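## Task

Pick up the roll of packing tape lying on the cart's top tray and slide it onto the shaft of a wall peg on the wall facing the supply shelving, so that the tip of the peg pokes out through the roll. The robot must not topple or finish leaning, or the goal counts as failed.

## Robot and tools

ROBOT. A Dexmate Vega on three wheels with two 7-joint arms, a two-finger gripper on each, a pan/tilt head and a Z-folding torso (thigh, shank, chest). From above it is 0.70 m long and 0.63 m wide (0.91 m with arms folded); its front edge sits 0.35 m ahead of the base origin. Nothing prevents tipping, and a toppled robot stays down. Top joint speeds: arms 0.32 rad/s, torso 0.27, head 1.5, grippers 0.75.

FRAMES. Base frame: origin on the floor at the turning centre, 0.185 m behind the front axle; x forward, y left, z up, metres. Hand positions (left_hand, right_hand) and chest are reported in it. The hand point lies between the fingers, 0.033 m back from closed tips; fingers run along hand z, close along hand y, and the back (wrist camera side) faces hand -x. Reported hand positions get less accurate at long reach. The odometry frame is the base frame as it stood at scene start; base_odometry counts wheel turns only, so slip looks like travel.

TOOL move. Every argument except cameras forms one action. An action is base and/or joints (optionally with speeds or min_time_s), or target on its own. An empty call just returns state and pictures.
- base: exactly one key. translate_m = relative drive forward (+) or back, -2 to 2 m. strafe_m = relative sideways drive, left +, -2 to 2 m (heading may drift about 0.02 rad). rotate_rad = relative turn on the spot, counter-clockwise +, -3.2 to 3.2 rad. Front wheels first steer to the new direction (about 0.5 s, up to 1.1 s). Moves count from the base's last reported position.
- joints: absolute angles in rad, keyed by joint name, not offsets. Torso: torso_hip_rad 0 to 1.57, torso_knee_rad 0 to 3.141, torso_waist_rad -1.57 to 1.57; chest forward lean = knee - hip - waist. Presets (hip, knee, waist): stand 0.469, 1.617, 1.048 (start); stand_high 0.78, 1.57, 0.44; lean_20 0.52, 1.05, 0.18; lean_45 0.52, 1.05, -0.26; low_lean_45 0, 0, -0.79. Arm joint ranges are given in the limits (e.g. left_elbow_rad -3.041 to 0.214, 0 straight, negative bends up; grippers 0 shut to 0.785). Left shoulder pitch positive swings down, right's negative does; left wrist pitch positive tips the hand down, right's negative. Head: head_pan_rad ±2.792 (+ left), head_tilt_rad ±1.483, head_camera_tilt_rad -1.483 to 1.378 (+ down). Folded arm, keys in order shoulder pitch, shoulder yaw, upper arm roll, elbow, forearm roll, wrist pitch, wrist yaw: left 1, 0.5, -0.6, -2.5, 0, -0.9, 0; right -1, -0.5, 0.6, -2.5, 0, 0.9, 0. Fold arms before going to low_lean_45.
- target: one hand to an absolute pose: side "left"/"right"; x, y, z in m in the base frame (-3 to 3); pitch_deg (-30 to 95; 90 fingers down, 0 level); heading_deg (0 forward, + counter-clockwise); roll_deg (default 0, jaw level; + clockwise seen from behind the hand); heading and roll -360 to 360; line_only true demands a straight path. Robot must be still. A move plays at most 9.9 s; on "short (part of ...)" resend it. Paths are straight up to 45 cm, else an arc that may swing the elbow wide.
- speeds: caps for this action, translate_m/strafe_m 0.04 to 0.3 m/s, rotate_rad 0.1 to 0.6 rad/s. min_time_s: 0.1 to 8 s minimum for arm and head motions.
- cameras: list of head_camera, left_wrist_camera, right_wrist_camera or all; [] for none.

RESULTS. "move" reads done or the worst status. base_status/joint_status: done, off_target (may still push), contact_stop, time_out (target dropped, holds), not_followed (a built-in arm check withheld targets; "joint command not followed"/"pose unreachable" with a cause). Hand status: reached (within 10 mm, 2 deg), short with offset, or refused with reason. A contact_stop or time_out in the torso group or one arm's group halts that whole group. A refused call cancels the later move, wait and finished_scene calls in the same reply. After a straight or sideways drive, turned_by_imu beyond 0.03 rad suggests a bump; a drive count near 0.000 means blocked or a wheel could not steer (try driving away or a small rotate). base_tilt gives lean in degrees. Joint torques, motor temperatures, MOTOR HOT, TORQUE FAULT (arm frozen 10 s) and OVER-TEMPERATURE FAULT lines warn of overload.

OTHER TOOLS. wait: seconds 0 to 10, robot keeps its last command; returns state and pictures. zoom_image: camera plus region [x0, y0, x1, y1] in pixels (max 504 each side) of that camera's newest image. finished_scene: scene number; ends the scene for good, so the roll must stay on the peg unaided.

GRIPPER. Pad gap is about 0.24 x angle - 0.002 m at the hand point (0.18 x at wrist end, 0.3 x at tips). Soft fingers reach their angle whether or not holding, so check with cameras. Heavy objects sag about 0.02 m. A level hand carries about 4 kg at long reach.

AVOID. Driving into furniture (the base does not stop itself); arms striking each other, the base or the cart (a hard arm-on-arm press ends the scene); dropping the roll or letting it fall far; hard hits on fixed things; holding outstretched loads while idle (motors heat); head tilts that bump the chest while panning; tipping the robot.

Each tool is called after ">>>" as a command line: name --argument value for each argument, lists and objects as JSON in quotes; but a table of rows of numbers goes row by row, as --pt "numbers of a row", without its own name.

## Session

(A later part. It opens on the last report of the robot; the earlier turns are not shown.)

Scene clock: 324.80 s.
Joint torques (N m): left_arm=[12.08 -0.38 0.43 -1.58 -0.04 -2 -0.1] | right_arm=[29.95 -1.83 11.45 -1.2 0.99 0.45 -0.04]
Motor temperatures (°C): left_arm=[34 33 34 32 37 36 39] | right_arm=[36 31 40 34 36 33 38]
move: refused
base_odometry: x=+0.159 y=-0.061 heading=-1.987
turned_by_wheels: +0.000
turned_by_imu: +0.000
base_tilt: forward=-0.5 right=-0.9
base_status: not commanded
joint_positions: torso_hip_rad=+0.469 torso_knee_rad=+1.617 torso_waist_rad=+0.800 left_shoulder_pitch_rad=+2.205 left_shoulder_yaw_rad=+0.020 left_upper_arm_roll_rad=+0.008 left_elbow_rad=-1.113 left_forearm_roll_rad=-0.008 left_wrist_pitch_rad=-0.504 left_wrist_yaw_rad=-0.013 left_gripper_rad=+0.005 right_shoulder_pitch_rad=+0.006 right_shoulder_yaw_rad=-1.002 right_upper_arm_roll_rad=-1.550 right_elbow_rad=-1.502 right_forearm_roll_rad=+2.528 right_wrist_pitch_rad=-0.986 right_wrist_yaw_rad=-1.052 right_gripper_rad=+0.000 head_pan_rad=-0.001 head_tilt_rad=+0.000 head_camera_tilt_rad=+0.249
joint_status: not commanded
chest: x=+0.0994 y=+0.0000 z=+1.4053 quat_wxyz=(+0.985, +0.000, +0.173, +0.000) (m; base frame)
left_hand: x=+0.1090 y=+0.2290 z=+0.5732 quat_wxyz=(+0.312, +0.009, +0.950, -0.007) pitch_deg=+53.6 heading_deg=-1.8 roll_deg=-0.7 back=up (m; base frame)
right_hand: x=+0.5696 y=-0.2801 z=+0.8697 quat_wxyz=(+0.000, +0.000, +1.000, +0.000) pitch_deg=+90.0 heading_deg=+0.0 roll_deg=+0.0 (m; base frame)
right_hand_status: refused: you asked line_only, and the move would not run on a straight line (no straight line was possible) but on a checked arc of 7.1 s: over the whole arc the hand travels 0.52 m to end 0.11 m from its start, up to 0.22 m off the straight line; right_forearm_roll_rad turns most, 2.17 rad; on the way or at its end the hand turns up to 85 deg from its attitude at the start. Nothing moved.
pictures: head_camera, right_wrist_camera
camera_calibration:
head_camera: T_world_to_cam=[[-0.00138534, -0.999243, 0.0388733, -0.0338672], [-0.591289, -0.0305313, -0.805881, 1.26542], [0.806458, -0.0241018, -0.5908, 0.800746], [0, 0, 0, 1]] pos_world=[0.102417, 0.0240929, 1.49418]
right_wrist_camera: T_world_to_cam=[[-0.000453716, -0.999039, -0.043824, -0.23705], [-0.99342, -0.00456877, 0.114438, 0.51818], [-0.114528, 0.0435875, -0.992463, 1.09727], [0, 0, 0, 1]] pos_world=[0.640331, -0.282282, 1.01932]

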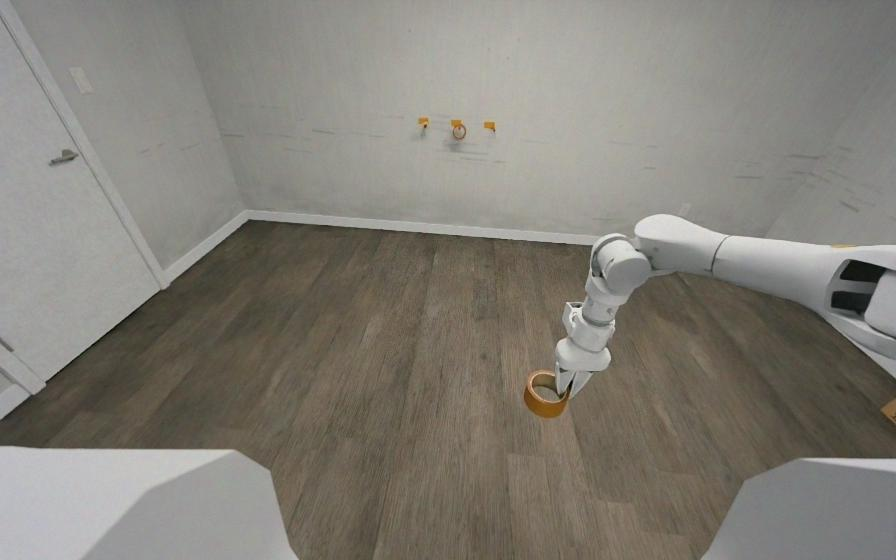

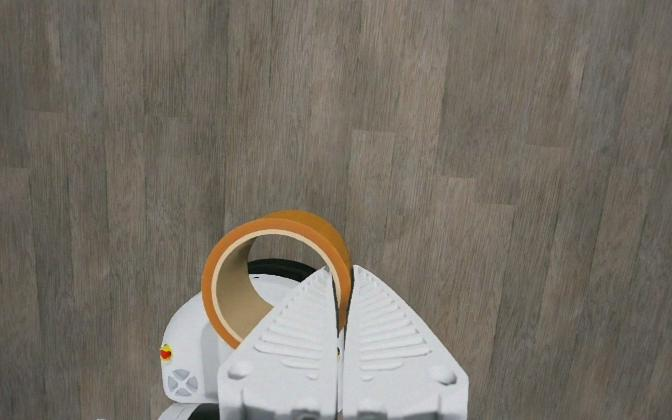

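>>> move --target '{"side": "right", "x": 0.56, "y": -0.28, "z": 0.95, "pitch_deg": 0, "heading_deg": 0}' --cameras '["head_camera", "right_wrist_camera"]'

Scene clock: 339.63 s.
Joint torques (N m): left_arm=[10.96 1.68 -0.09 -1.45 0.27 -1.74 -0.03] | right_arm=[-4.49 -9.06 7.51 -3.39 -1.47 3.05 0.15]
Motor temperatures (°C): left_arm=[34 33 34 32 37 36 39] | right_arm=[36 31 40 34 36 33 38]
move: done
base_odometry: x=+0.159 y=-0.061 heading=-1.987
turned_by_wheels: +0.000
turned_by_imu: -0.001
base_tilt: forward=-0.5 right=-0.8
base_status: not commanded
joint_positions: torso_hip_rad=+0.469 torso_knee_rad=+1.617 torso_waist_rad=+0.800 left_shoulder_pitch_rad=+2.205 left_shoulder_yaw_rad=+0.020 left_upper_arm_roll_rad=+0.008 left_elbow_rad=-1.113 left_forearm_roll_rad=-0.008 left_wrist_pitch_rad=-0.504 left_wrist_yaw_rad=-0.013 left_gripper_rad=+0.005 right_shoulder_pitch_rad=-1.379 right_shoulder_yaw_rad=-1.072 right_upper_arm_roll_rad=-1.106 right_elbow_rad=-1.697 right_forearm_roll_rad=+0.411 right_wrist_pitch_rad=+0.889 right_wrist_yaw_rad=-1.024 right_gripper_rad=+0.000 head_pan_rad=-0.001 head_tilt_rad=+0.000 head_camera_tilt_rad=+0.249
joint_status: not commanded
chest: x=+0.0994 y=+0.0000 z=+1.4053 quat_wxyz=(+0.985, +0.000, +0.173, +0.000) (m; base frame)
left_hand: x=+0.1090 y=+0.2290 z=+0.5732 quat_wxyz=(+0.312, +0.009, +0.950, -0.007) pitch_deg=+53.6 heading_deg=-1.8 roll_deg=-0.7 back=up (m; base frame)
right_hand: x=+0.5611 y=-0.2811 z=+0.9490 quat_wxyz=(+0.706, +0.000, +0.708, -0.002) pitch_deg=+0.2 heading_deg=-0.2 roll_deg=-0.1 back=up (m; base frame)
right_hand_status: reached (checked arc [no straight line was possible; over the whole arc the hand travels 0.52 m to end 0.08 m from its start, up to 0.22 m off the straight line; right_forearm_roll_rad turns most, 2.12 rad; on the way or at its end the hand turns up to 90 deg from its attitude at the start], planned for 7.0 s): 2 mm and 0.3 deg off.
pictures: head_camera, right_wrist_camera
camera_calibration:
head_camera: T_world_to_cam=[[-0.00138534, -0.999243, 0.0388733, -0.0338672], [-0.591289, -0.0305313, -0.805881, 1.26542], [0.806458, -0.0241018, -0.5908, 0.800746], [0, 0, 0, 1]] pos_world=[0.102417, 0.0240929, 1.49418]
right_wrist_camera: T_world_to_cam=[[0.0409364, -0.999161, 0.0014167, -0.300829], [-0.11647, -0.00618009, -0.993175, 1.05918], [0.99235, 0.040492, -0.116625, -0.27813], [0, 0, 0, 1]] pos_world=[0.411681, -0.282769, 1.01994]

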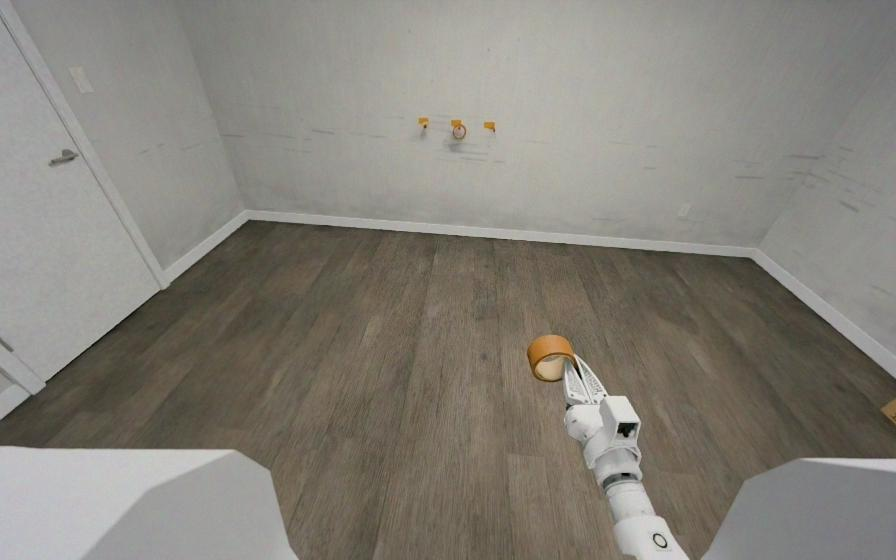

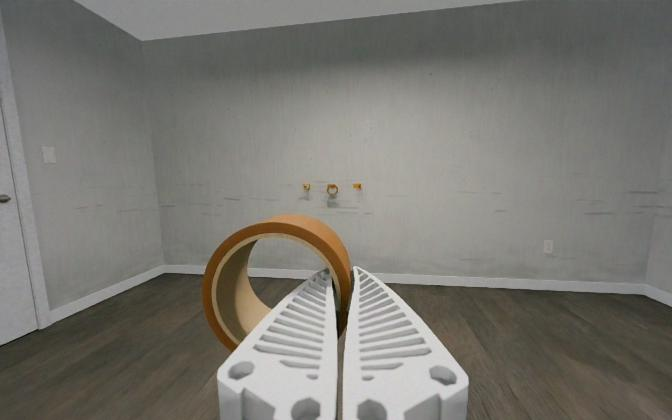

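>>> move --base '{"rotate_rad": -0.08}' --joints '{"head_pan_rad": 0, "head_camera_tilt_rad": 0.3}' --cameras '[]'

>>> move --base '{"translate_m": 1.5}' --cameras '["head_camera", "right_wrist_camera"]'

>>> zoom_image --camera "head_camera" --region '[360, 120, 600, 270]'

>>> zoom_image --camera "right_wrist_camera" --region '[180, 120, 500, 320]'

Scene clock: 357.77 s.
Joint torques (N m): left_arm=[13.11 -2.44 -0.39 -1.7 0.39 -1.24 0.01] | right_arm=[-4.02 -7.69 7.34 -3.94 -1.42 2.34 0.19]
Motor temperatures (°C): left_arm=[34 33 34 32 37 36 39] | right_arm=[35 31 40 34 36 33 38]
move: done
base_odometry: x=+0.159 y=-0.061 heading=-2.066
turned_by_wheels: -0.080
turned_by_imu: -0.080
base_tilt: forward=-0.5 right=-0.9
base_status: done
joint_positions: torso_hip_rad=+0.469 torso_knee_rad=+1.617 torso_waist_rad=+0.800 left_shoulder_pitch_rad=+2.205 left_shoulder_yaw_rad=+0.020 left_upper_arm_roll_rad=+0.008 left_elbow_rad=-1.113 left_forearm_roll_rad=-0.008 left_wrist_pitch_rad=-0.504 left_wrist_yaw_rad=-0.013 left_gripper_rad=+0.005 right_shoulder_pitch_rad=-1.382 right_shoulder_yaw_rad=-1.072 right_upper_arm_roll_rad=-1.105 right_elbow_rad=-1.698 right_forearm_roll_rad=+0.407 right_wrist_pitch_rad=+0.893 right_wrist_yaw_rad=-1.024 right_gripper_rad=+0.000 head_pan_rad=-0.001 head_tilt_rad=+0.000 head_camera_tilt_rad=+0.299
joint_status: all done
chest: x=+0.0994 y=+0.0000 z=+1.4053 quat_wxyz=(+0.985, +0.000, +0.173, +0.000) (m; base frame)
left_hand: x=+0.1090 y=+0.2290 z=+0.5732 quat_wxyz=(+0.312, +0.009, +0.950, -0.007) pitch_deg=+53.6 heading_deg=-1.8 roll_deg=-0.7 back=up (m; base frame)
right_hand: x=+0.5600 y=-0.2800 z=+0.9499 quat_wxyz=(+0.707, +0.000, +0.707, +0.000) pitch_deg=+0.0 heading_deg=+0.0 roll_deg=+0.0 back=up (m; base frame)
pictures: none
No camera images: "cameras" was empty.

Scene clock: 364.70 s.
Joint torques (N m): left_arm=[13.59 -2.85 1.38 -1.58 -0.56 -1.95 -0.25] | right_arm=[-2.92 -7.98 6.87 -4.48 -1.38 2.89 -0.08]
Motor temperatures (°C): left_arm=[34 33 34 32 37 36 39] | right_arm=[34 31 40 34 36 33 38]
move: done
base_odometry: x=-0.557 y=-1.379 heading=-2.068
turned_by_wheels: -0.002
turned_by_imu: -0.011
base_tilt: forward=-0.6 right=-0.8
base_status: done
joint_positions: torso_hip_rad=+0.469 torso_knee_rad=+1.617 torso_waist_rad=+0.800 left_shoulder_pitch_rad=+2.205 left_shoulder_yaw_rad=+0.020 left_upper_arm_roll_rad=+0.008 left_elbow_rad=-1.113 left_forearm_roll_rad=-0.008 left_wrist_pitch_rad=-0.504 left_wrist_yaw_rad=-0.013 left_gripper_rad=+0.005 right_shoulder_pitch_rad=-1.382 right_shoulder_yaw_rad=-1.072 right_upper_arm_roll_rad=-1.105 right_elbow_rad=-1.698 right_forearm_roll_rad=+0.406 right_wrist_pitch_rad=+0.893 right_wrist_yaw_rad=-1.024 right_gripper_rad=+0.000 head_pan_rad=-0.001 head_tilt_rad=+0.000 head_camera_tilt_rad=+0.299
joint_status: not commanded
chest: x=+0.0996 y=+0.0000 z=+1.4052 quat_wxyz=(+0.985, +0.000, +0.173, +0.000) (m; base frame)
left_hand: x=+0.1091 y=+0.2290 z=+0.5732 quat_wxyz=(+0.312, +0.009, +0.950, -0.007) pitch_deg=+53.7 heading_deg=-1.8 roll_deg=-0.7 back=up (m; base frame)
right_hand: x=+0.5601 y=-0.2800 z=+0.9499 quat_wxyz=(+0.707, +0.000, +0.707, +0.000) pitch_deg=+0.0 heading_deg=+0.0 roll_deg=+0.0 back=up (m; base frame)
pictures: head_camera, right_wrist_camera
camera_calibration:
head_camera: T_world_to_cam=[[0.000633861, -0.999246, 0.03883, -0.0339068], [-0.630798, -0.0305296, -0.775347, 1.22206], [0.775947, -0.0240024, -0.630341, 0.860975], [0, 0, 0, 1]] pos_world=[0.102825, 0.0240934, 1.49155]
right_wrist_camera: T_world_to_cam=[[0.044118, -0.999026, -0.000479998, -0.299524], [-0.114227, -0.00456707, -0.993444, 1.05943], [0.992475, 0.0438836, -0.114317, -0.278248], [0, 0, 0, 1]] pos_world=[0.410384, -0.282184, 1.02053]

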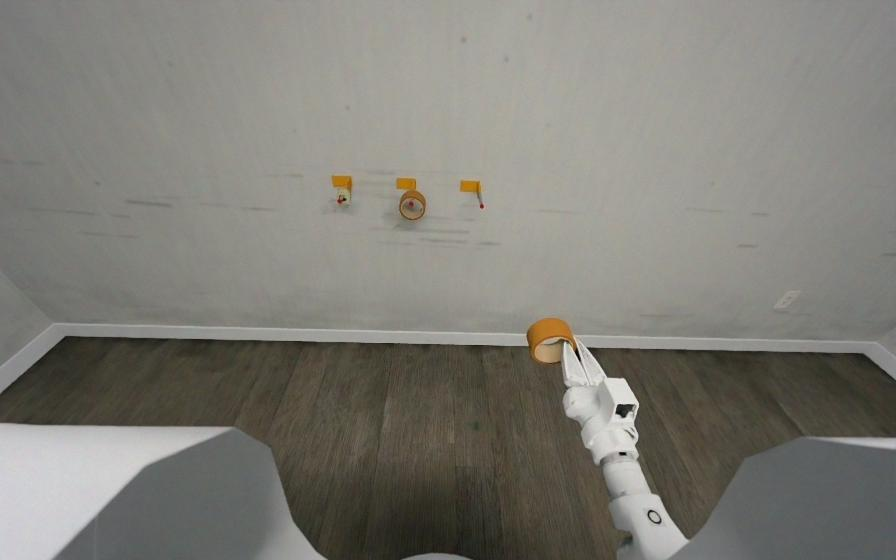

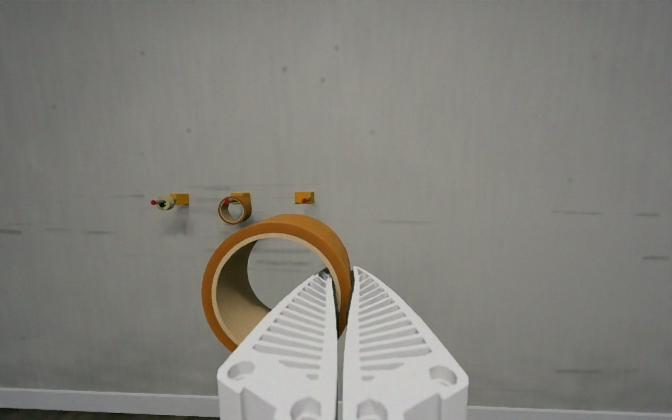

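Scaled by 2.100 from the camera's 896x560 image, which has a finer 960x600 frame.

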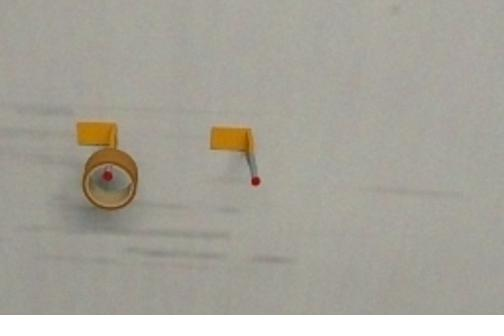

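Scaled by 1.575 from the camera's 672x420 image, which has a finer 960x600 frame.

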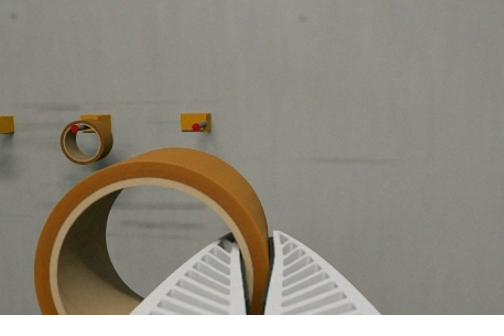

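>>> move --base '{"strafe_m": 0.11}' --cameras '[]'

>>> move --base '{"translate_m": 0.45}' --speeds '{"translate_m": 0.2}' --joints '{"head_camera_tilt_rad": 0.45, "head_pan_rad": -0.2}' --cameras '["head_camera", "right_wrist_camera"]'

>>> zoom_image --camera "head_camera" --region '[400, 160, 640, 370]'

>>> zoom_image --camera "right_wrist_camera" --region '[180, 120, 420, 320]'

Scene clock: 388.27 s.
Joint torques (N m): left_arm=[13.28 -1.19 -1.52 -1.36 0.65 -1.63 0.06] | right_arm=[-2.74 -7.54 6.47 -4.63 -1.34 2.91 -0.13]
Motor temperatures (°C): left_arm=[34 33 34 32 37 36 39] | right_arm=[34 31 39 34 36 33 38]
move: done
base_odometry: x=-0.461 y=-1.431 heading=-2.068
turned_by_wheels: +0.000
turned_by_imu: -0.007
base_tilt: forward=-0.5 right=-0.7
base_status: done
joint_positions: torso_hip_rad=+0.469 torso_knee_rad=+1.617 torso_waist_rad=+0.800 left_shoulder_pitch_rad=+2.205 left_shoulder_yaw_rad=+0.020 left_upper_arm_roll_rad=+0.008 left_elbow_rad=-1.113 left_forearm_roll_rad=-0.008 left_wrist_pitch_rad=-0.504 left_wrist_yaw_rad=-0.013 left_gripper_rad=+0.005 right_shoulder_pitch_rad=-1.382 right_shoulder_yaw_rad=-1.072 right_upper_arm_roll_rad=-1.105 right_elbow_rad=-1.698 right_forearm_roll_rad=+0.406 right_wrist_pitch_rad=+0.893 right_wrist_yaw_rad=-1.024 right_gripper_rad=+0.000 head_pan_rad=+0.000 head_tilt_rad=+0.000 head_camera_tilt_rad=+0.299
joint_status: not commanded
chest: x=+0.0995 y=+0.0000 z=+1.4052 quat_wxyz=(+0.985, +0.000, +0.173, +0.000) (m; base frame)
left_hand: x=+0.1091 y=+0.2290 z=+0.5732 quat_wxyz=(+0.312, +0.009, +0.950, -0.007) pitch_deg=+53.6 heading_deg=-1.8 roll_deg=-0.7 back=up (m; base frame)
right_hand: x=+0.5600 y=-0.2800 z=+0.9499 quat_wxyz=(+0.707, +0.000, +0.707, +0.000) pitch_deg=+0.0 heading_deg=+0.0 roll_deg=+0.0 back=up (m; base frame)
pictures: none
No camera images: "cameras" was empty.

Scene clock: 392.40 s.
Joint torques (N m): left_arm=[12.94 0.76 -1.54 -0.33 0.06 -1.73 -0.04] | right_arm=[-1.91 -8.38 6.44 -3.96 -1.17 2.15 0.01]
Motor temperatures (°C): left_arm=[34 33 34 32 37 36 39] | right_arm=[34 31 39 34 36 33 38]
move: done
base_odometry: x=-0.677 y=-1.826 heading=-2.070
turned_by_wheels: -0.002
turned_by_imu: -0.007
base_tilt: forward=-0.6 right=-0.8
base_status: done
joint_positions: torso_hip_rad=+0.469 torso_knee_rad=+1.617 torso_waist_rad=+0.800 left_shoulder_pitch_rad=+2.205 left_shoulder_yaw_rad=+0.020 left_upper_arm_roll_rad=+0.008 left_elbow_rad=-1.113 left_forearm_roll_rad=-0.008 left_wrist_pitch_rad=-0.504 left_wrist_yaw_rad=-0.013 left_gripper_rad=+0.005 right_shoulder_pitch_rad=-1.382 right_shoulder_yaw_rad=-1.072 right_upper_arm_roll_rad=-1.105 right_elbow_rad=-1.698 right_forearm_roll_rad=+0.406 right_wrist_pitch_rad=+0.893 right_wrist_yaw_rad=-1.024 right_gripper_rad=+0.000 head_pan_rad=-0.199 head_tilt_rad=+0.000 head_camera_tilt_rad=+0.449
joint_status: all done
chest: x=+0.0995 y=+0.0000 z=+1.4052 quat_wxyz=(+0.985, +0.000, +0.173, +0.000) (m; base frame)
left_hand: x=+0.1091 y=+0.2290 z=+0.5732 quat_wxyz=(+0.312, +0.009, +0.950, -0.007) pitch_deg=+53.6 heading_deg=-1.8 roll_deg=-0.7 back=up (m; base frame)
right_hand: x=+0.5601 y=-0.2800 z=+0.9499 quat_wxyz=(+0.707, +0.000, +0.707, +0.000) pitch_deg=+0.0 heading_deg=+0.0 roll_deg=+0.0 back=up (m; base frame)
pictures: head_camera, right_wrist_camera
camera_calibration:
head_camera: T_world_to_cam=[[-0.179044, -0.978172, 0.105461, -0.123799], [-0.73662, 0.0622245, -0.673438, 1.07599], [0.652176, -0.19826, -0.731682, 1.01795], [0, 0, 0, 1]] pos_world=[0.106547, 0.0137697, 1.48249]
right_wrist_camera: T_world_to_cam=[[0.044118, -0.999026, -0.000479998, -0.299524], [-0.114227, -0.00456707, -0.993444, 1.05943], [0.992475, 0.0438836, -0.114317, -0.278248], [0, 0, 0, 1]] pos_world=[0.410384, -0.282184, 1.02053]

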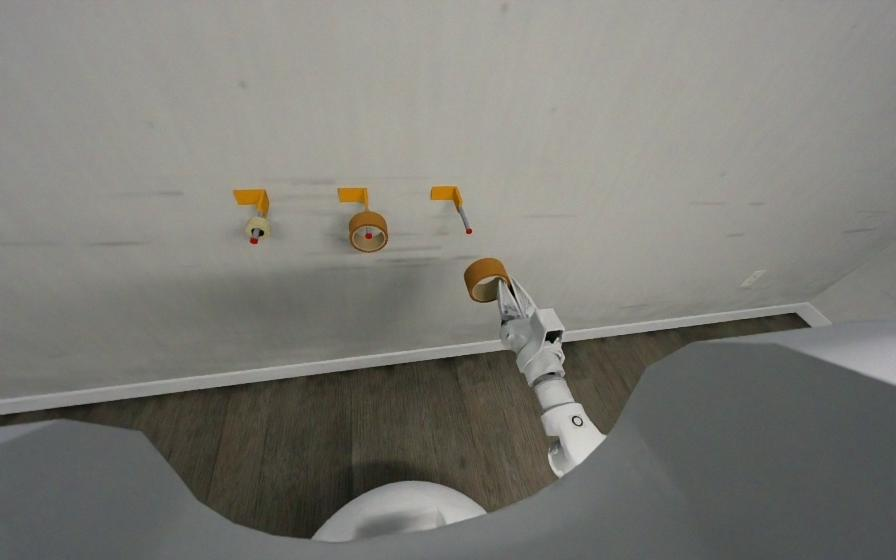

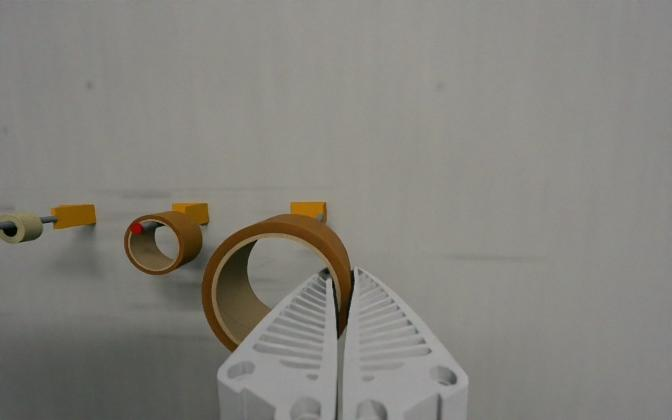

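Scaled by 2.100 from the camera's 896x560 image, which has a finer 960x600 frame.

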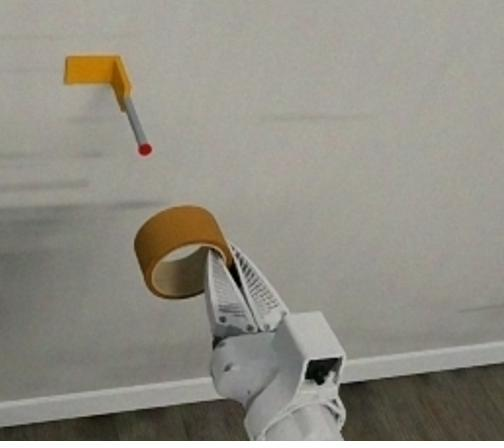

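Scaled by 2.100 from the camera's 672x420 image, which has a finer 960x600 frame.

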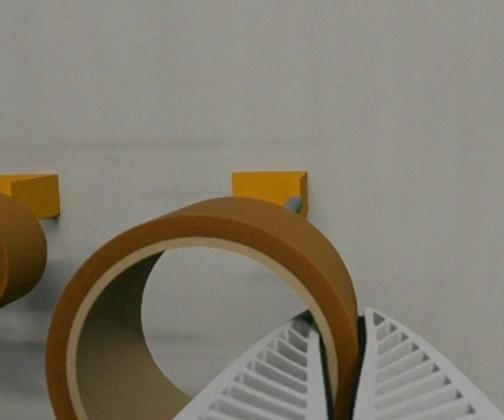

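>>> move --target '{"side":"right","x":0.560,"y":-0.278,"z":0.928,"pitch_deg":0,"heading_deg":0,"roll_deg":0,"line_only":true}' --cameras '["head_camera","right_wrist_camera"]'

Scene clock: 419.37 s.
Joint torques (N m): left_arm=[12.6 1.9 0.8 -0.28 0.06 -1.19 0.4] | right_arm=[15.76 -3.73 0.52 -1.58 -1.51 3.24 0.28]
Motor temperatures (°C): left_arm=[34 33 34 32 37 36 39] | right_arm=[33 31 39 34 36 33 38]
move: done
base_odometry: x=-0.677 y=-1.826 heading=-2.070
turned_by_wheels: +0.000
turned_by_imu: +0.000
base_tilt: forward=-0.6 right=-0.9
base_status: not commanded
joint_positions: torso_hip_rad=+0.469 torso_knee_rad=+1.617 torso_waist_rad=+0.800 left_shoulder_pitch_rad=+2.205 left_shoulder_yaw_rad=+0.020 left_upper_arm_roll_rad=+0.008 left_elbow_rad=-1.113 left_forearm_roll_rad=-0.008 left_wrist_pitch_rad=-0.504 left_wrist_yaw_rad=-0.013 left_gripper_rad=+0.005 right_shoulder_pitch_rad=-1.368 right_shoulder_yaw_rad=-0.998 right_upper_arm_roll_rad=-1.118 right_elbow_rad=-1.583 right_forearm_roll_rad=+0.405 right_wrist_pitch_rad=+0.935 right_wrist_yaw_rad=-0.993 right_gripper_rad=+0.000 head_pan_rad=-0.199 head_tilt_rad=+0.000 head_camera_tilt_rad=+0.449
joint_status: not commanded
chest: x=+0.0995 y=+0.0000 z=+1.4052 quat_wxyz=(+0.985, +0.000, +0.173, +0.000) (m; base frame)
left_hand: x=+0.1091 y=+0.2290 z=+0.5732 quat_wxyz=(+0.312, +0.009, +0.950, -0.007) pitch_deg=+53.6 heading_deg=-1.8 roll_deg=-0.7 back=up (m; base frame)
right_hand: x=+0.5599 y=-0.2783 z=+0.9286 quat_wxyz=(+0.707, +0.000, +0.707, +0.000) pitch_deg=+0.0 heading_deg=+0.0 roll_deg=+0.0 back=up (m; base frame)
right_hand_status: reached (straight line, planned for 0.7 s): 1 mm and 0.0 deg off.
pictures: head_camera, right_wrist_camera
camera_calibration:
head_camera: T_world_to_cam=[[-0.179044, -0.978172, 0.105461, -0.123799], [-0.73662, 0.0622245, -0.673438, 1.07599], [0.652176, -0.19826, -0.731682, 1.01795], [0, 0, 0, 1]] pos_world=[0.106547, 0.0137697, 1.48249]
right_wrist_camera: T_world_to_cam=[[0.0437333, -0.999043, -0.000333766, -0.297823], [-0.114224, -0.0046683, -0.993444, 1.03823], [0.992492, 0.0434847, -0.114319, -0.280775], [0, 0, 0, 1]] pos_world=[0.410284, -0.280482, 0.99923]

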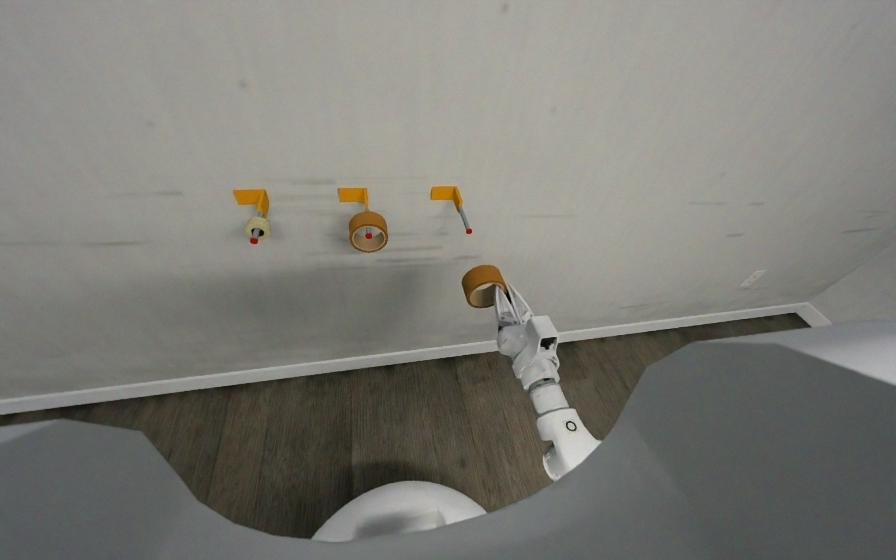

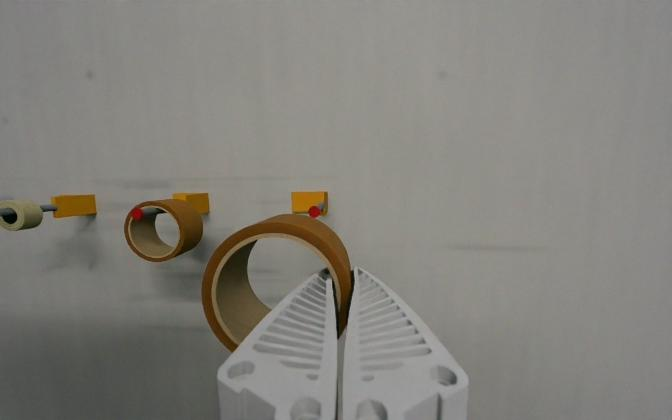

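>>> move --target '{"side":"right","x":0.640,"y":-0.277,"z":0.938,"pitch_deg":0,"heading_deg":0,"roll_deg":0,"line_only":true}' --cameras '["head_camera","right_wrist_camera"]'

>>> zoom_image --camera "right_wrist_camera" --region '[180, 150, 400, 330]'

>>> zoom_image --camera "head_camera" --region '[400, 160, 580, 340]'

Scene clock: 440.23 s.
Joint torques (N m): left_arm=[12.86 -1.23 0.47 -1.69 -0.01 -1.85 -0.03] | right_arm=[16.86 -4.53 1.16 -2.87 -0.77 2.88 -0.01]
Motor temperatures (°C): left_arm=[34 33 34 32 37 36 39] | right_arm=[34 31 39 34 36 33 38]
move: done
base_odometry: x=-0.677 y=-1.826 heading=-2.070
turned_by_wheels: +0.000
turned_by_imu: +0.000
base_tilt: forward=-0.5 right=-0.7
base_status: not commanded
joint_positions: torso_hip_rad=+0.469 torso_knee_rad=+1.617 torso_waist_rad=+0.800 left_shoulder_pitch_rad=+2.205 left_shoulder_yaw_rad=+0.020 left_upper_arm_roll_rad=+0.008 left_elbow_rad=-1.113 left_forearm_roll_rad=-0.008 left_wrist_pitch_rad=-0.504 left_wrist_yaw_rad=-0.013 left_gripper_rad=+0.005 right_shoulder_pitch_rad=-1.215 right_shoulder_yaw_rad=-0.960 right_upper_arm_roll_rad=-1.120 right_elbow_rad=-1.544 right_forearm_roll_rad=+0.581 right_wrist_pitch_rad=+0.846 right_wrist_yaw_rad=-0.842 right_gripper_rad=+0.000 head_pan_rad=-0.199 head_tilt_rad=+0.000 head_camera_tilt_rad=+0.449
joint_status: not commanded
chest: x=+0.0995 y=+0.0000 z=+1.4052 quat_wxyz=(+0.985, +0.000, +0.173, +0.000) (m; base frame)
left_hand: x=+0.1091 y=+0.2290 z=+0.5732 quat_wxyz=(+0.312, +0.009, +0.950, -0.007) pitch_deg=+53.6 heading_deg=-1.8 roll_deg=-0.7 back=up (m; base frame)
right_hand: x=+0.6380 y=-0.2772 z=+0.9376 quat_wxyz=(+0.707, +0.000, +0.707, +0.000) pitch_deg=+0.0 heading_deg=+0.0 roll_deg=+0.0 back=up (m; base frame)
right_hand_status: reached (straight line, planned for 0.9 s): 2 mm and 0.0 deg off.
pictures: head_camera, right_wrist_camera
camera_calibration:
head_camera: T_world_to_cam=[[-0.179044, -0.978172, 0.105461, -0.123799], [-0.73662, 0.0622245, -0.673438, 1.07599], [0.652176, -0.19826, -0.731682, 1.01795], [0, 0, 0, 1]] pos_world=[0.106547, 0.0137697, 1.48249]
right_wrist_camera: T_world_to_cam=[[0.0437579, -0.999042, -0.000126885, -0.300353], [-0.114018, -0.00486779, -0.993467, 1.05586], [0.992515, 0.0434865, -0.114122, -0.35743], [0, 0, 0, 1]] pos_world=[0.488284, -0.279382, 1.00813]

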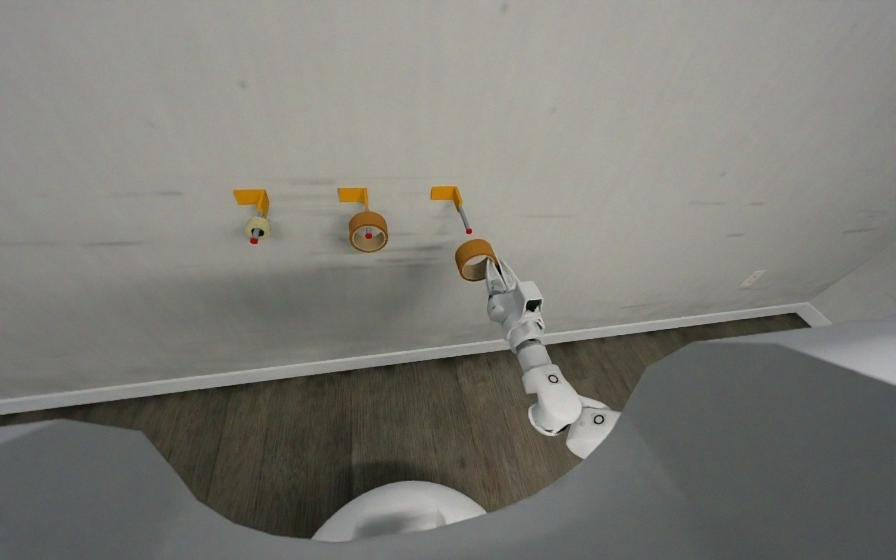

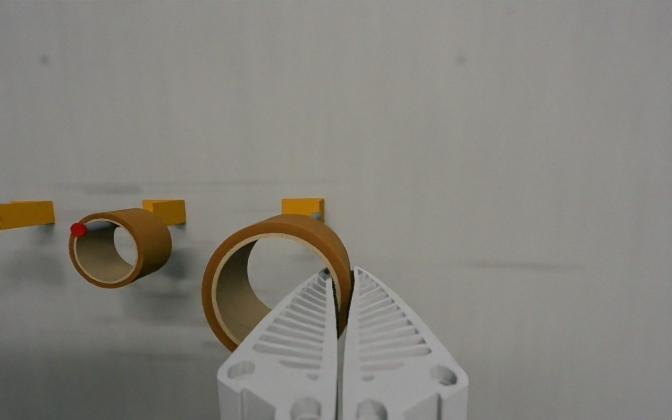

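Scaled by 2.291 from the camera's 672x420 image, which has a finer 960x600 frame.

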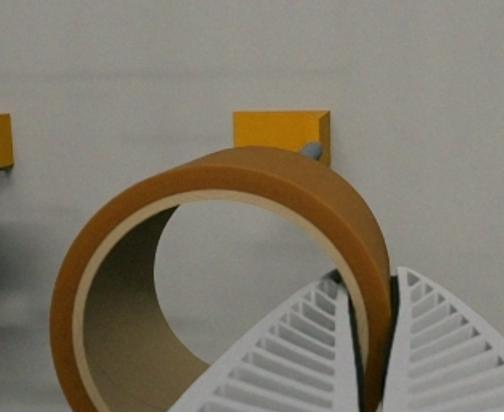

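Scaled by 2.800 from the camera's 896x560 image, which has a finer 960x600 frame.

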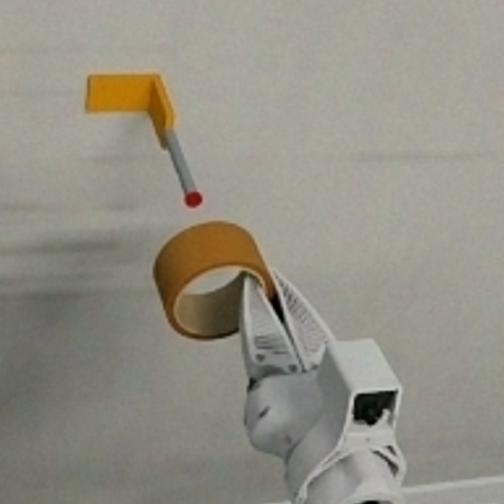

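>>> move --target '{"side":"right","x":0.705,"y":-0.276,"z":0.939,"pitch_deg":0,"heading_deg":0,"roll_deg":0,"line_only":true}' --cameras '["head_camera","right_wrist_camera"]'

>>> zoom_image --camera "right_wrist_camera" --region '[180, 150, 400, 330]'

>>> zoom_image --camera "head_camera" --region '[400, 160, 580, 340]'

Scene clock: 460.30 s.
Joint torques (N m): left_arm=[12.38 0.53 0.33 -0.32 0.94 -1.34 -0.39] | right_arm=[21.25 -4.17 9.14 -1.52 -0.52 3.05 0.1]
Motor temperatures (°C): left_arm=[34 33 34 32 37 36 39] | right_arm=[34 31 38 34 36 33 38]
move: done
base_odometry: x=-0.677 y=-1.826 heading=-2.070
turned_by_wheels: +0.000
turned_by_imu: +0.000
base_tilt: forward=-0.6 right=-0.9
base_status: not commanded
joint_positions: torso_hip_rad=+0.469 torso_knee_rad=+1.617 torso_waist_rad=+0.800 left_shoulder_pitch_rad=+2.205 left_shoulder_yaw_rad=+0.020 left_upper_arm_roll_rad=+0.008 left_elbow_rad=-1.113 left_forearm_roll_rad=-0.008 left_wrist_pitch_rad=-0.504 left_wrist_yaw_rad=-0.013 left_gripper_rad=+0.005 right_shoulder_pitch_rad=-1.089 right_shoulder_yaw_rad=-0.875 right_upper_arm_roll_rad=-1.116 right_elbow_rad=-1.423 right_forearm_roll_rad=+0.703 right_wrist_pitch_rad=+0.790 right_wrist_yaw_rad=-0.707 right_gripper_rad=+0.000 head_pan_rad=-0.199 head_tilt_rad=+0.000 head_camera_tilt_rad=+0.449
joint_status: not commanded
chest: x=+0.0995 y=+0.0000 z=+1.4052 quat_wxyz=(+0.985, +0.000, +0.173, +0.000) (m; base frame)
left_hand: x=+0.1091 y=+0.2290 z=+0.5732 quat_wxyz=(+0.312, +0.009, +0.950, -0.007) pitch_deg=+53.6 heading_deg=-1.8 roll_deg=-0.7 back=up (m; base frame)
right_hand: x=+0.7027 y=-0.2760 z=+0.9384 quat_wxyz=(+0.707, +0.000, +0.707, +0.000) pitch_deg=+0.0 heading_deg=+0.0 roll_deg=+0.0 back=up (m; base frame)
right_hand_status: reached (straight line, planned for 0.8 s): 2 mm and 0.1 deg off.
pictures: head_camera, right_wrist_camera
camera_calibration:
head_camera: T_world_to_cam=[[-0.179044, -0.978172, 0.105461, -0.123799], [-0.73662, 0.0622245, -0.673438, 1.07599], [0.652176, -0.19826, -0.731682, 1.01795], [0, 0, 0, 1]] pos_world=[0.106547, 0.0137697, 1.48249]
right_wrist_camera: T_world_to_cam=[[0.0442664, -0.99902, -0.000112585, -0.302282], [-0.114615, -0.00496664, -0.993398, 1.06448], [0.992423, 0.0439871, -0.114723, -0.420885], [0, 0, 0, 1]] pos_world=[0.553083, -0.278185, 1.00913]

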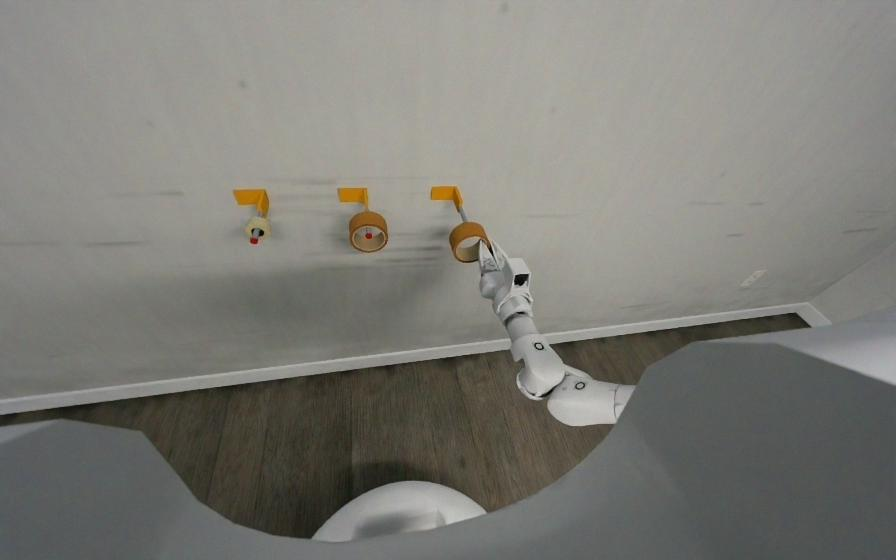

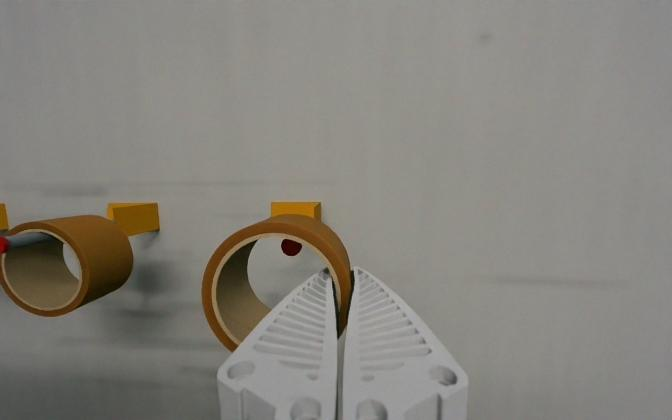

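Scaled by 2.291 from the camera's 672x420 image, which has a finer 960x600 frame.

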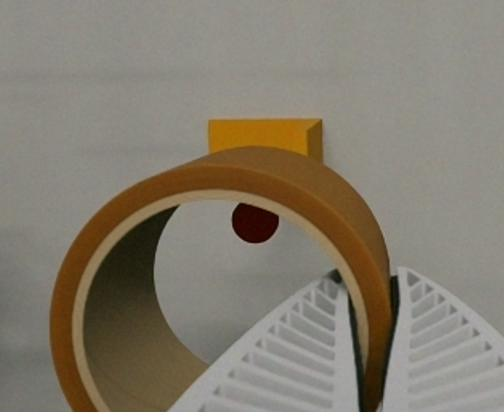

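Scaled by 2.800 from the camera's 896x560 image, which has a finer 960x600 frame.

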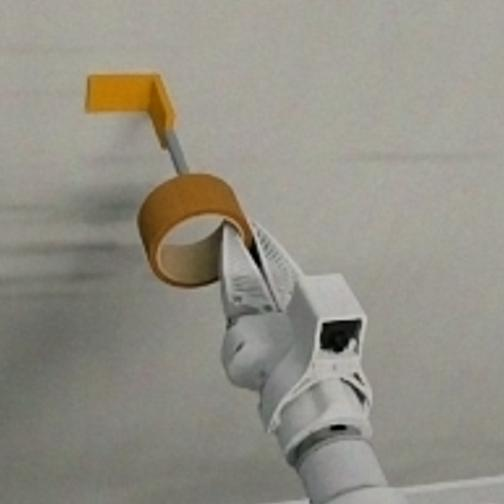

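>>> move --target '{"side":"right","x":0.750,"y":-0.275,"z":0.939,"pitch_deg":0,"heading_deg":0,"roll_deg":0,"line_only":true}' --cameras '["head_camera","right_wrist_camera"]'

>>> zoom_image --camera "right_wrist_camera" --region '[180, 150, 400, 330]'

>>> zoom_image --camera "head_camera" --region '[400, 160, 580, 340]'

Scene clock: 467.33 s.
Joint torques (N m): left_arm=[11.12 0.14 0.24 -1.05 0.2 -2.12 0.28] | right_arm=[22.82 -1.33 8.84 -1.34 -0.69 2.57 0.25]
Motor temperatures (°C): left_arm=[34 33 34 32 37 36 39] | right_arm=[34 31 39 33 36 33 38]
move: done
base_odometry: x=-0.677 y=-1.826 heading=-2.070
turned_by_wheels: +0.000
turned_by_imu: +0.000
base_tilt: forward=-0.6 right=-0.8
base_status: not commanded
joint_positions: torso_hip_rad=+0.469 torso_knee_rad=+1.617 torso_waist_rad=+0.800 left_shoulder_pitch_rad=+2.205 left_shoulder_yaw_rad=+0.020 left_upper_arm_roll_rad=+0.008 left_elbow_rad=-1.113 left_forearm_roll_rad=-0.008 left_wrist_pitch_rad=-0.504 left_wrist_yaw_rad=-0.013 left_gripper_rad=+0.005 right_shoulder_pitch_rad=-1.000 right_shoulder_yaw_rad=-0.793 right_upper_arm_roll_rad=-1.109 right_elbow_rad=-1.298 right_forearm_roll_rad=+0.775 right_wrist_pitch_rad=+0.759 right_wrist_yaw_rad=-0.606 right_gripper_rad=+0.000 head_pan_rad=-0.199 head_tilt_rad=+0.000 head_camera_tilt_rad=+0.449
joint_status: not commanded
chest: x=+0.0995 y=+0.0000 z=+1.4052 quat_wxyz=(+0.985, +0.000, +0.173, +0.000) (m; base frame)
left_hand: x=+0.1091 y=+0.2290 z=+0.5732 quat_wxyz=(+0.312, +0.009, +0.950, -0.007) pitch_deg=+53.6 heading_deg=-1.8 roll_deg=-0.7 back=up (m; base frame)
right_hand: x=+0.7482 y=-0.2749 z=+0.9384 quat_wxyz=(+0.707, +0.000, +0.707, +0.000) pitch_deg=+0.0 heading_deg=+0.0 roll_deg=+0.0 back=up (m; base frame)
right_hand_status: reached (straight line, planned for 0.7 s): 2 mm and 0.1 deg off.
pictures: head_camera, right_wrist_camera
camera_calibration:
head_camera: T_world_to_cam=[[-0.179044, -0.978172, 0.105461, -0.123799], [-0.73662, 0.0622245, -0.673438, 1.07599], [0.652176, -0.19826, -0.731682, 1.01795], [0, 0, 0, 1]] pos_world=[0.106547, 0.0137697, 1.48249]
right_wrist_camera: T_world_to_cam=[[0.0443538, -0.999016, -0.000223578, -0.303236], [-0.114619, -0.00486649, -0.993398, 1.06973], [0.992419, 0.0440865, -0.114722, -0.466055], [0, 0, 0, 1]] pos_world=[0.598583, -0.277186, 1.00913]

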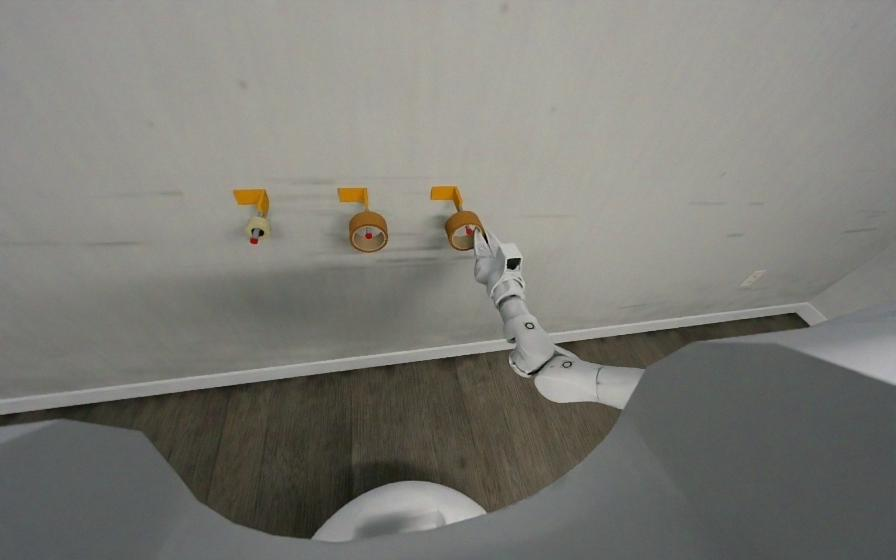

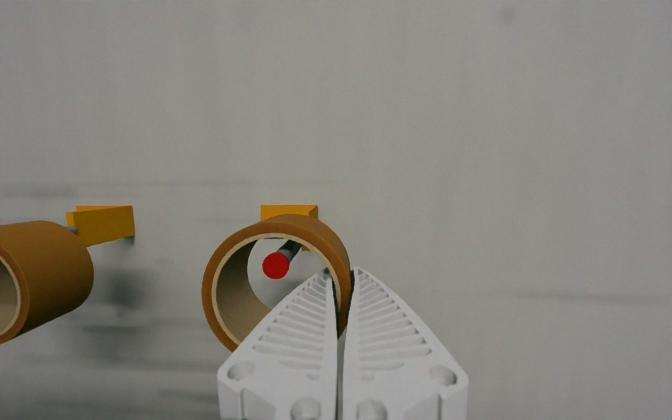

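Scaled by 2.291 from the camera's 672x420 image, which has a finer 960x600 frame.

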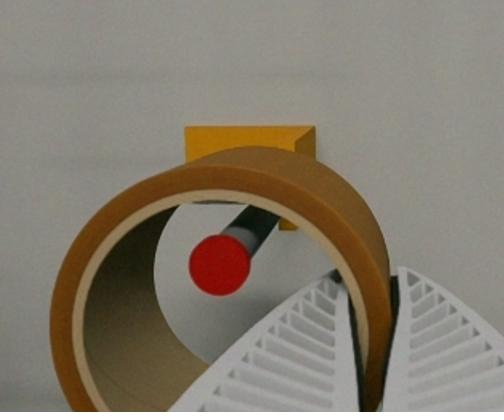

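Scaled by 2.800 from the camera's 896x560 image, which has a finer 960x600 frame.

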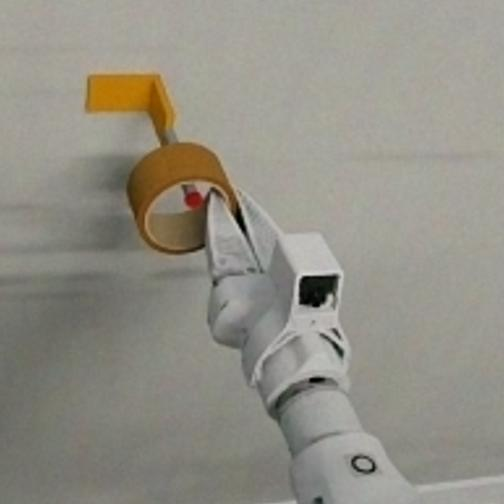

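>>> move --target '{"side":"right","x":0.790,"y":-0.274,"z":0.938,"pitch_deg":0,"heading_deg":0,"roll_deg":0,"line_only":true}' --cameras '["head_camera","right_wrist_camera"]'

>>> zoom_image --camera "right_wrist_camera" --region '[180, 150, 400, 330]'

>>> zoom_image --camera "head_camera" --region '[400, 160, 580, 340]'

Scene clock: 478.10 s.
Joint torques (N m): left_arm=[13.6 1.01 1.18 -1.76 0.25 -1.99 -0.04] | right_arm=[24.9 -1.84 9.06 -1.89 -0.46 3.46 0.5]
Motor temperatures (°C): left_arm=[34 33 34 32 37 36 39] | right_arm=[35 31 39 33 36 33 38]
move: done
base_odometry: x=-0.677 y=-1.826 heading=-2.070
turned_by_wheels: +0.000
turned_by_imu: +0.000
base_tilt: forward=-0.6 right=-0.7
base_status: not commanded
joint_positions: torso_hip_rad=+0.469 torso_knee_rad=+1.617 torso_waist_rad=+0.800 left_shoulder_pitch_rad=+2.205 left_shoulder_yaw_rad=+0.020 left_upper_arm_roll_rad=+0.008 left_elbow_rad=-1.113 left_forearm_roll_rad=-0.008 left_wrist_pitch_rad=-0.504 left_wrist_yaw_rad=-0.013 left_gripper_rad=+0.005 right_shoulder_pitch_rad=-0.919 right_shoulder_yaw_rad=-0.699 right_upper_arm_roll_rad=-1.101 right_elbow_rad=-1.146 right_forearm_roll_rad=+0.833 right_wrist_pitch_rad=+0.742 right_wrist_yaw_rad=-0.505 right_gripper_rad=+0.000 head_pan_rad=-0.199 head_tilt_rad=+0.000 head_camera_tilt_rad=+0.449
joint_status: not commanded
chest: x=+0.0995 y=+0.0000 z=+1.4052 quat_wxyz=(+0.985, +0.000, +0.173, +0.000) (m; base frame)
left_hand: x=+0.1091 y=+0.2290 z=+0.5732 quat_wxyz=(+0.312, +0.009, +0.950, -0.007) pitch_deg=+53.6 heading_deg=-1.8 roll_deg=-0.7 back=up (m; base frame)
right_hand: x=+0.7886 y=-0.2739 z=+0.9375 quat_wxyz=(+0.707, +0.000, +0.707, +0.000) pitch_deg=+0.0 heading_deg=+0.0 roll_deg=+0.0 back=up (m; base frame)
right_hand_status: reached (straight line, planned for 0.8 s): 1 mm and 0.1 deg off.
pictures: head_camera, right_wrist_camera
camera_calibration:
head_camera: T_world_to_cam=[[-0.179044, -0.978172, 0.105461, -0.123799], [-0.73662, 0.0622245, -0.673438, 1.07599], [0.652176, -0.19826, -0.731682, 1.01795], [0, 0, 0, 1]] pos_world=[0.106547, 0.0137697, 1.48249]
right_wrist_camera: T_world_to_cam=[[0.0443538, -0.999016, -0.000223578, -0.30403], [-0.114619, -0.00486649, -0.993398, 1.07337], [0.992419, 0.0440865, -0.114722, -0.506307], [0, 0, 0, 1]] pos_world=[0.638983, -0.276186, 1.00813]

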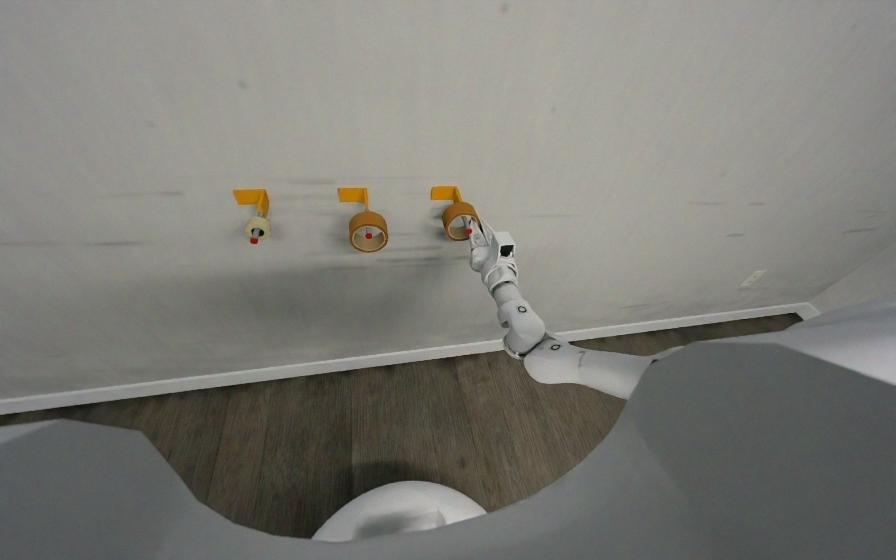

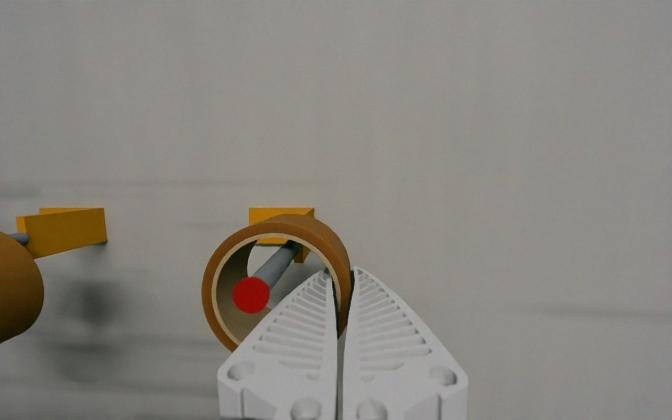

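Scaled by 2.291 from the camera's 672x420 image, which has a finer 960x600 frame.

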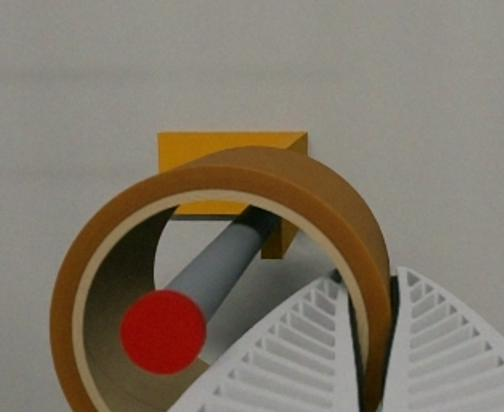

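Scaled by 2.800 from the camera's 896x560 image, which has a finer 960x600 frame.

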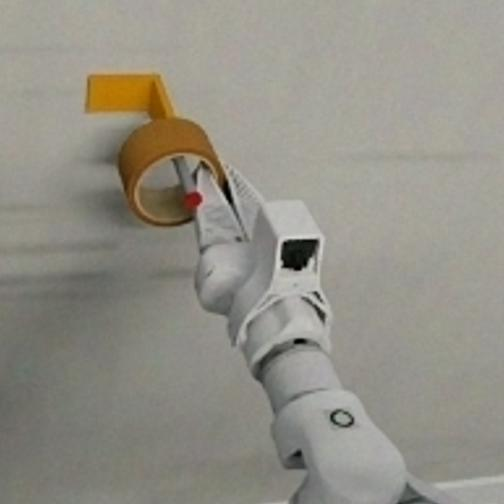

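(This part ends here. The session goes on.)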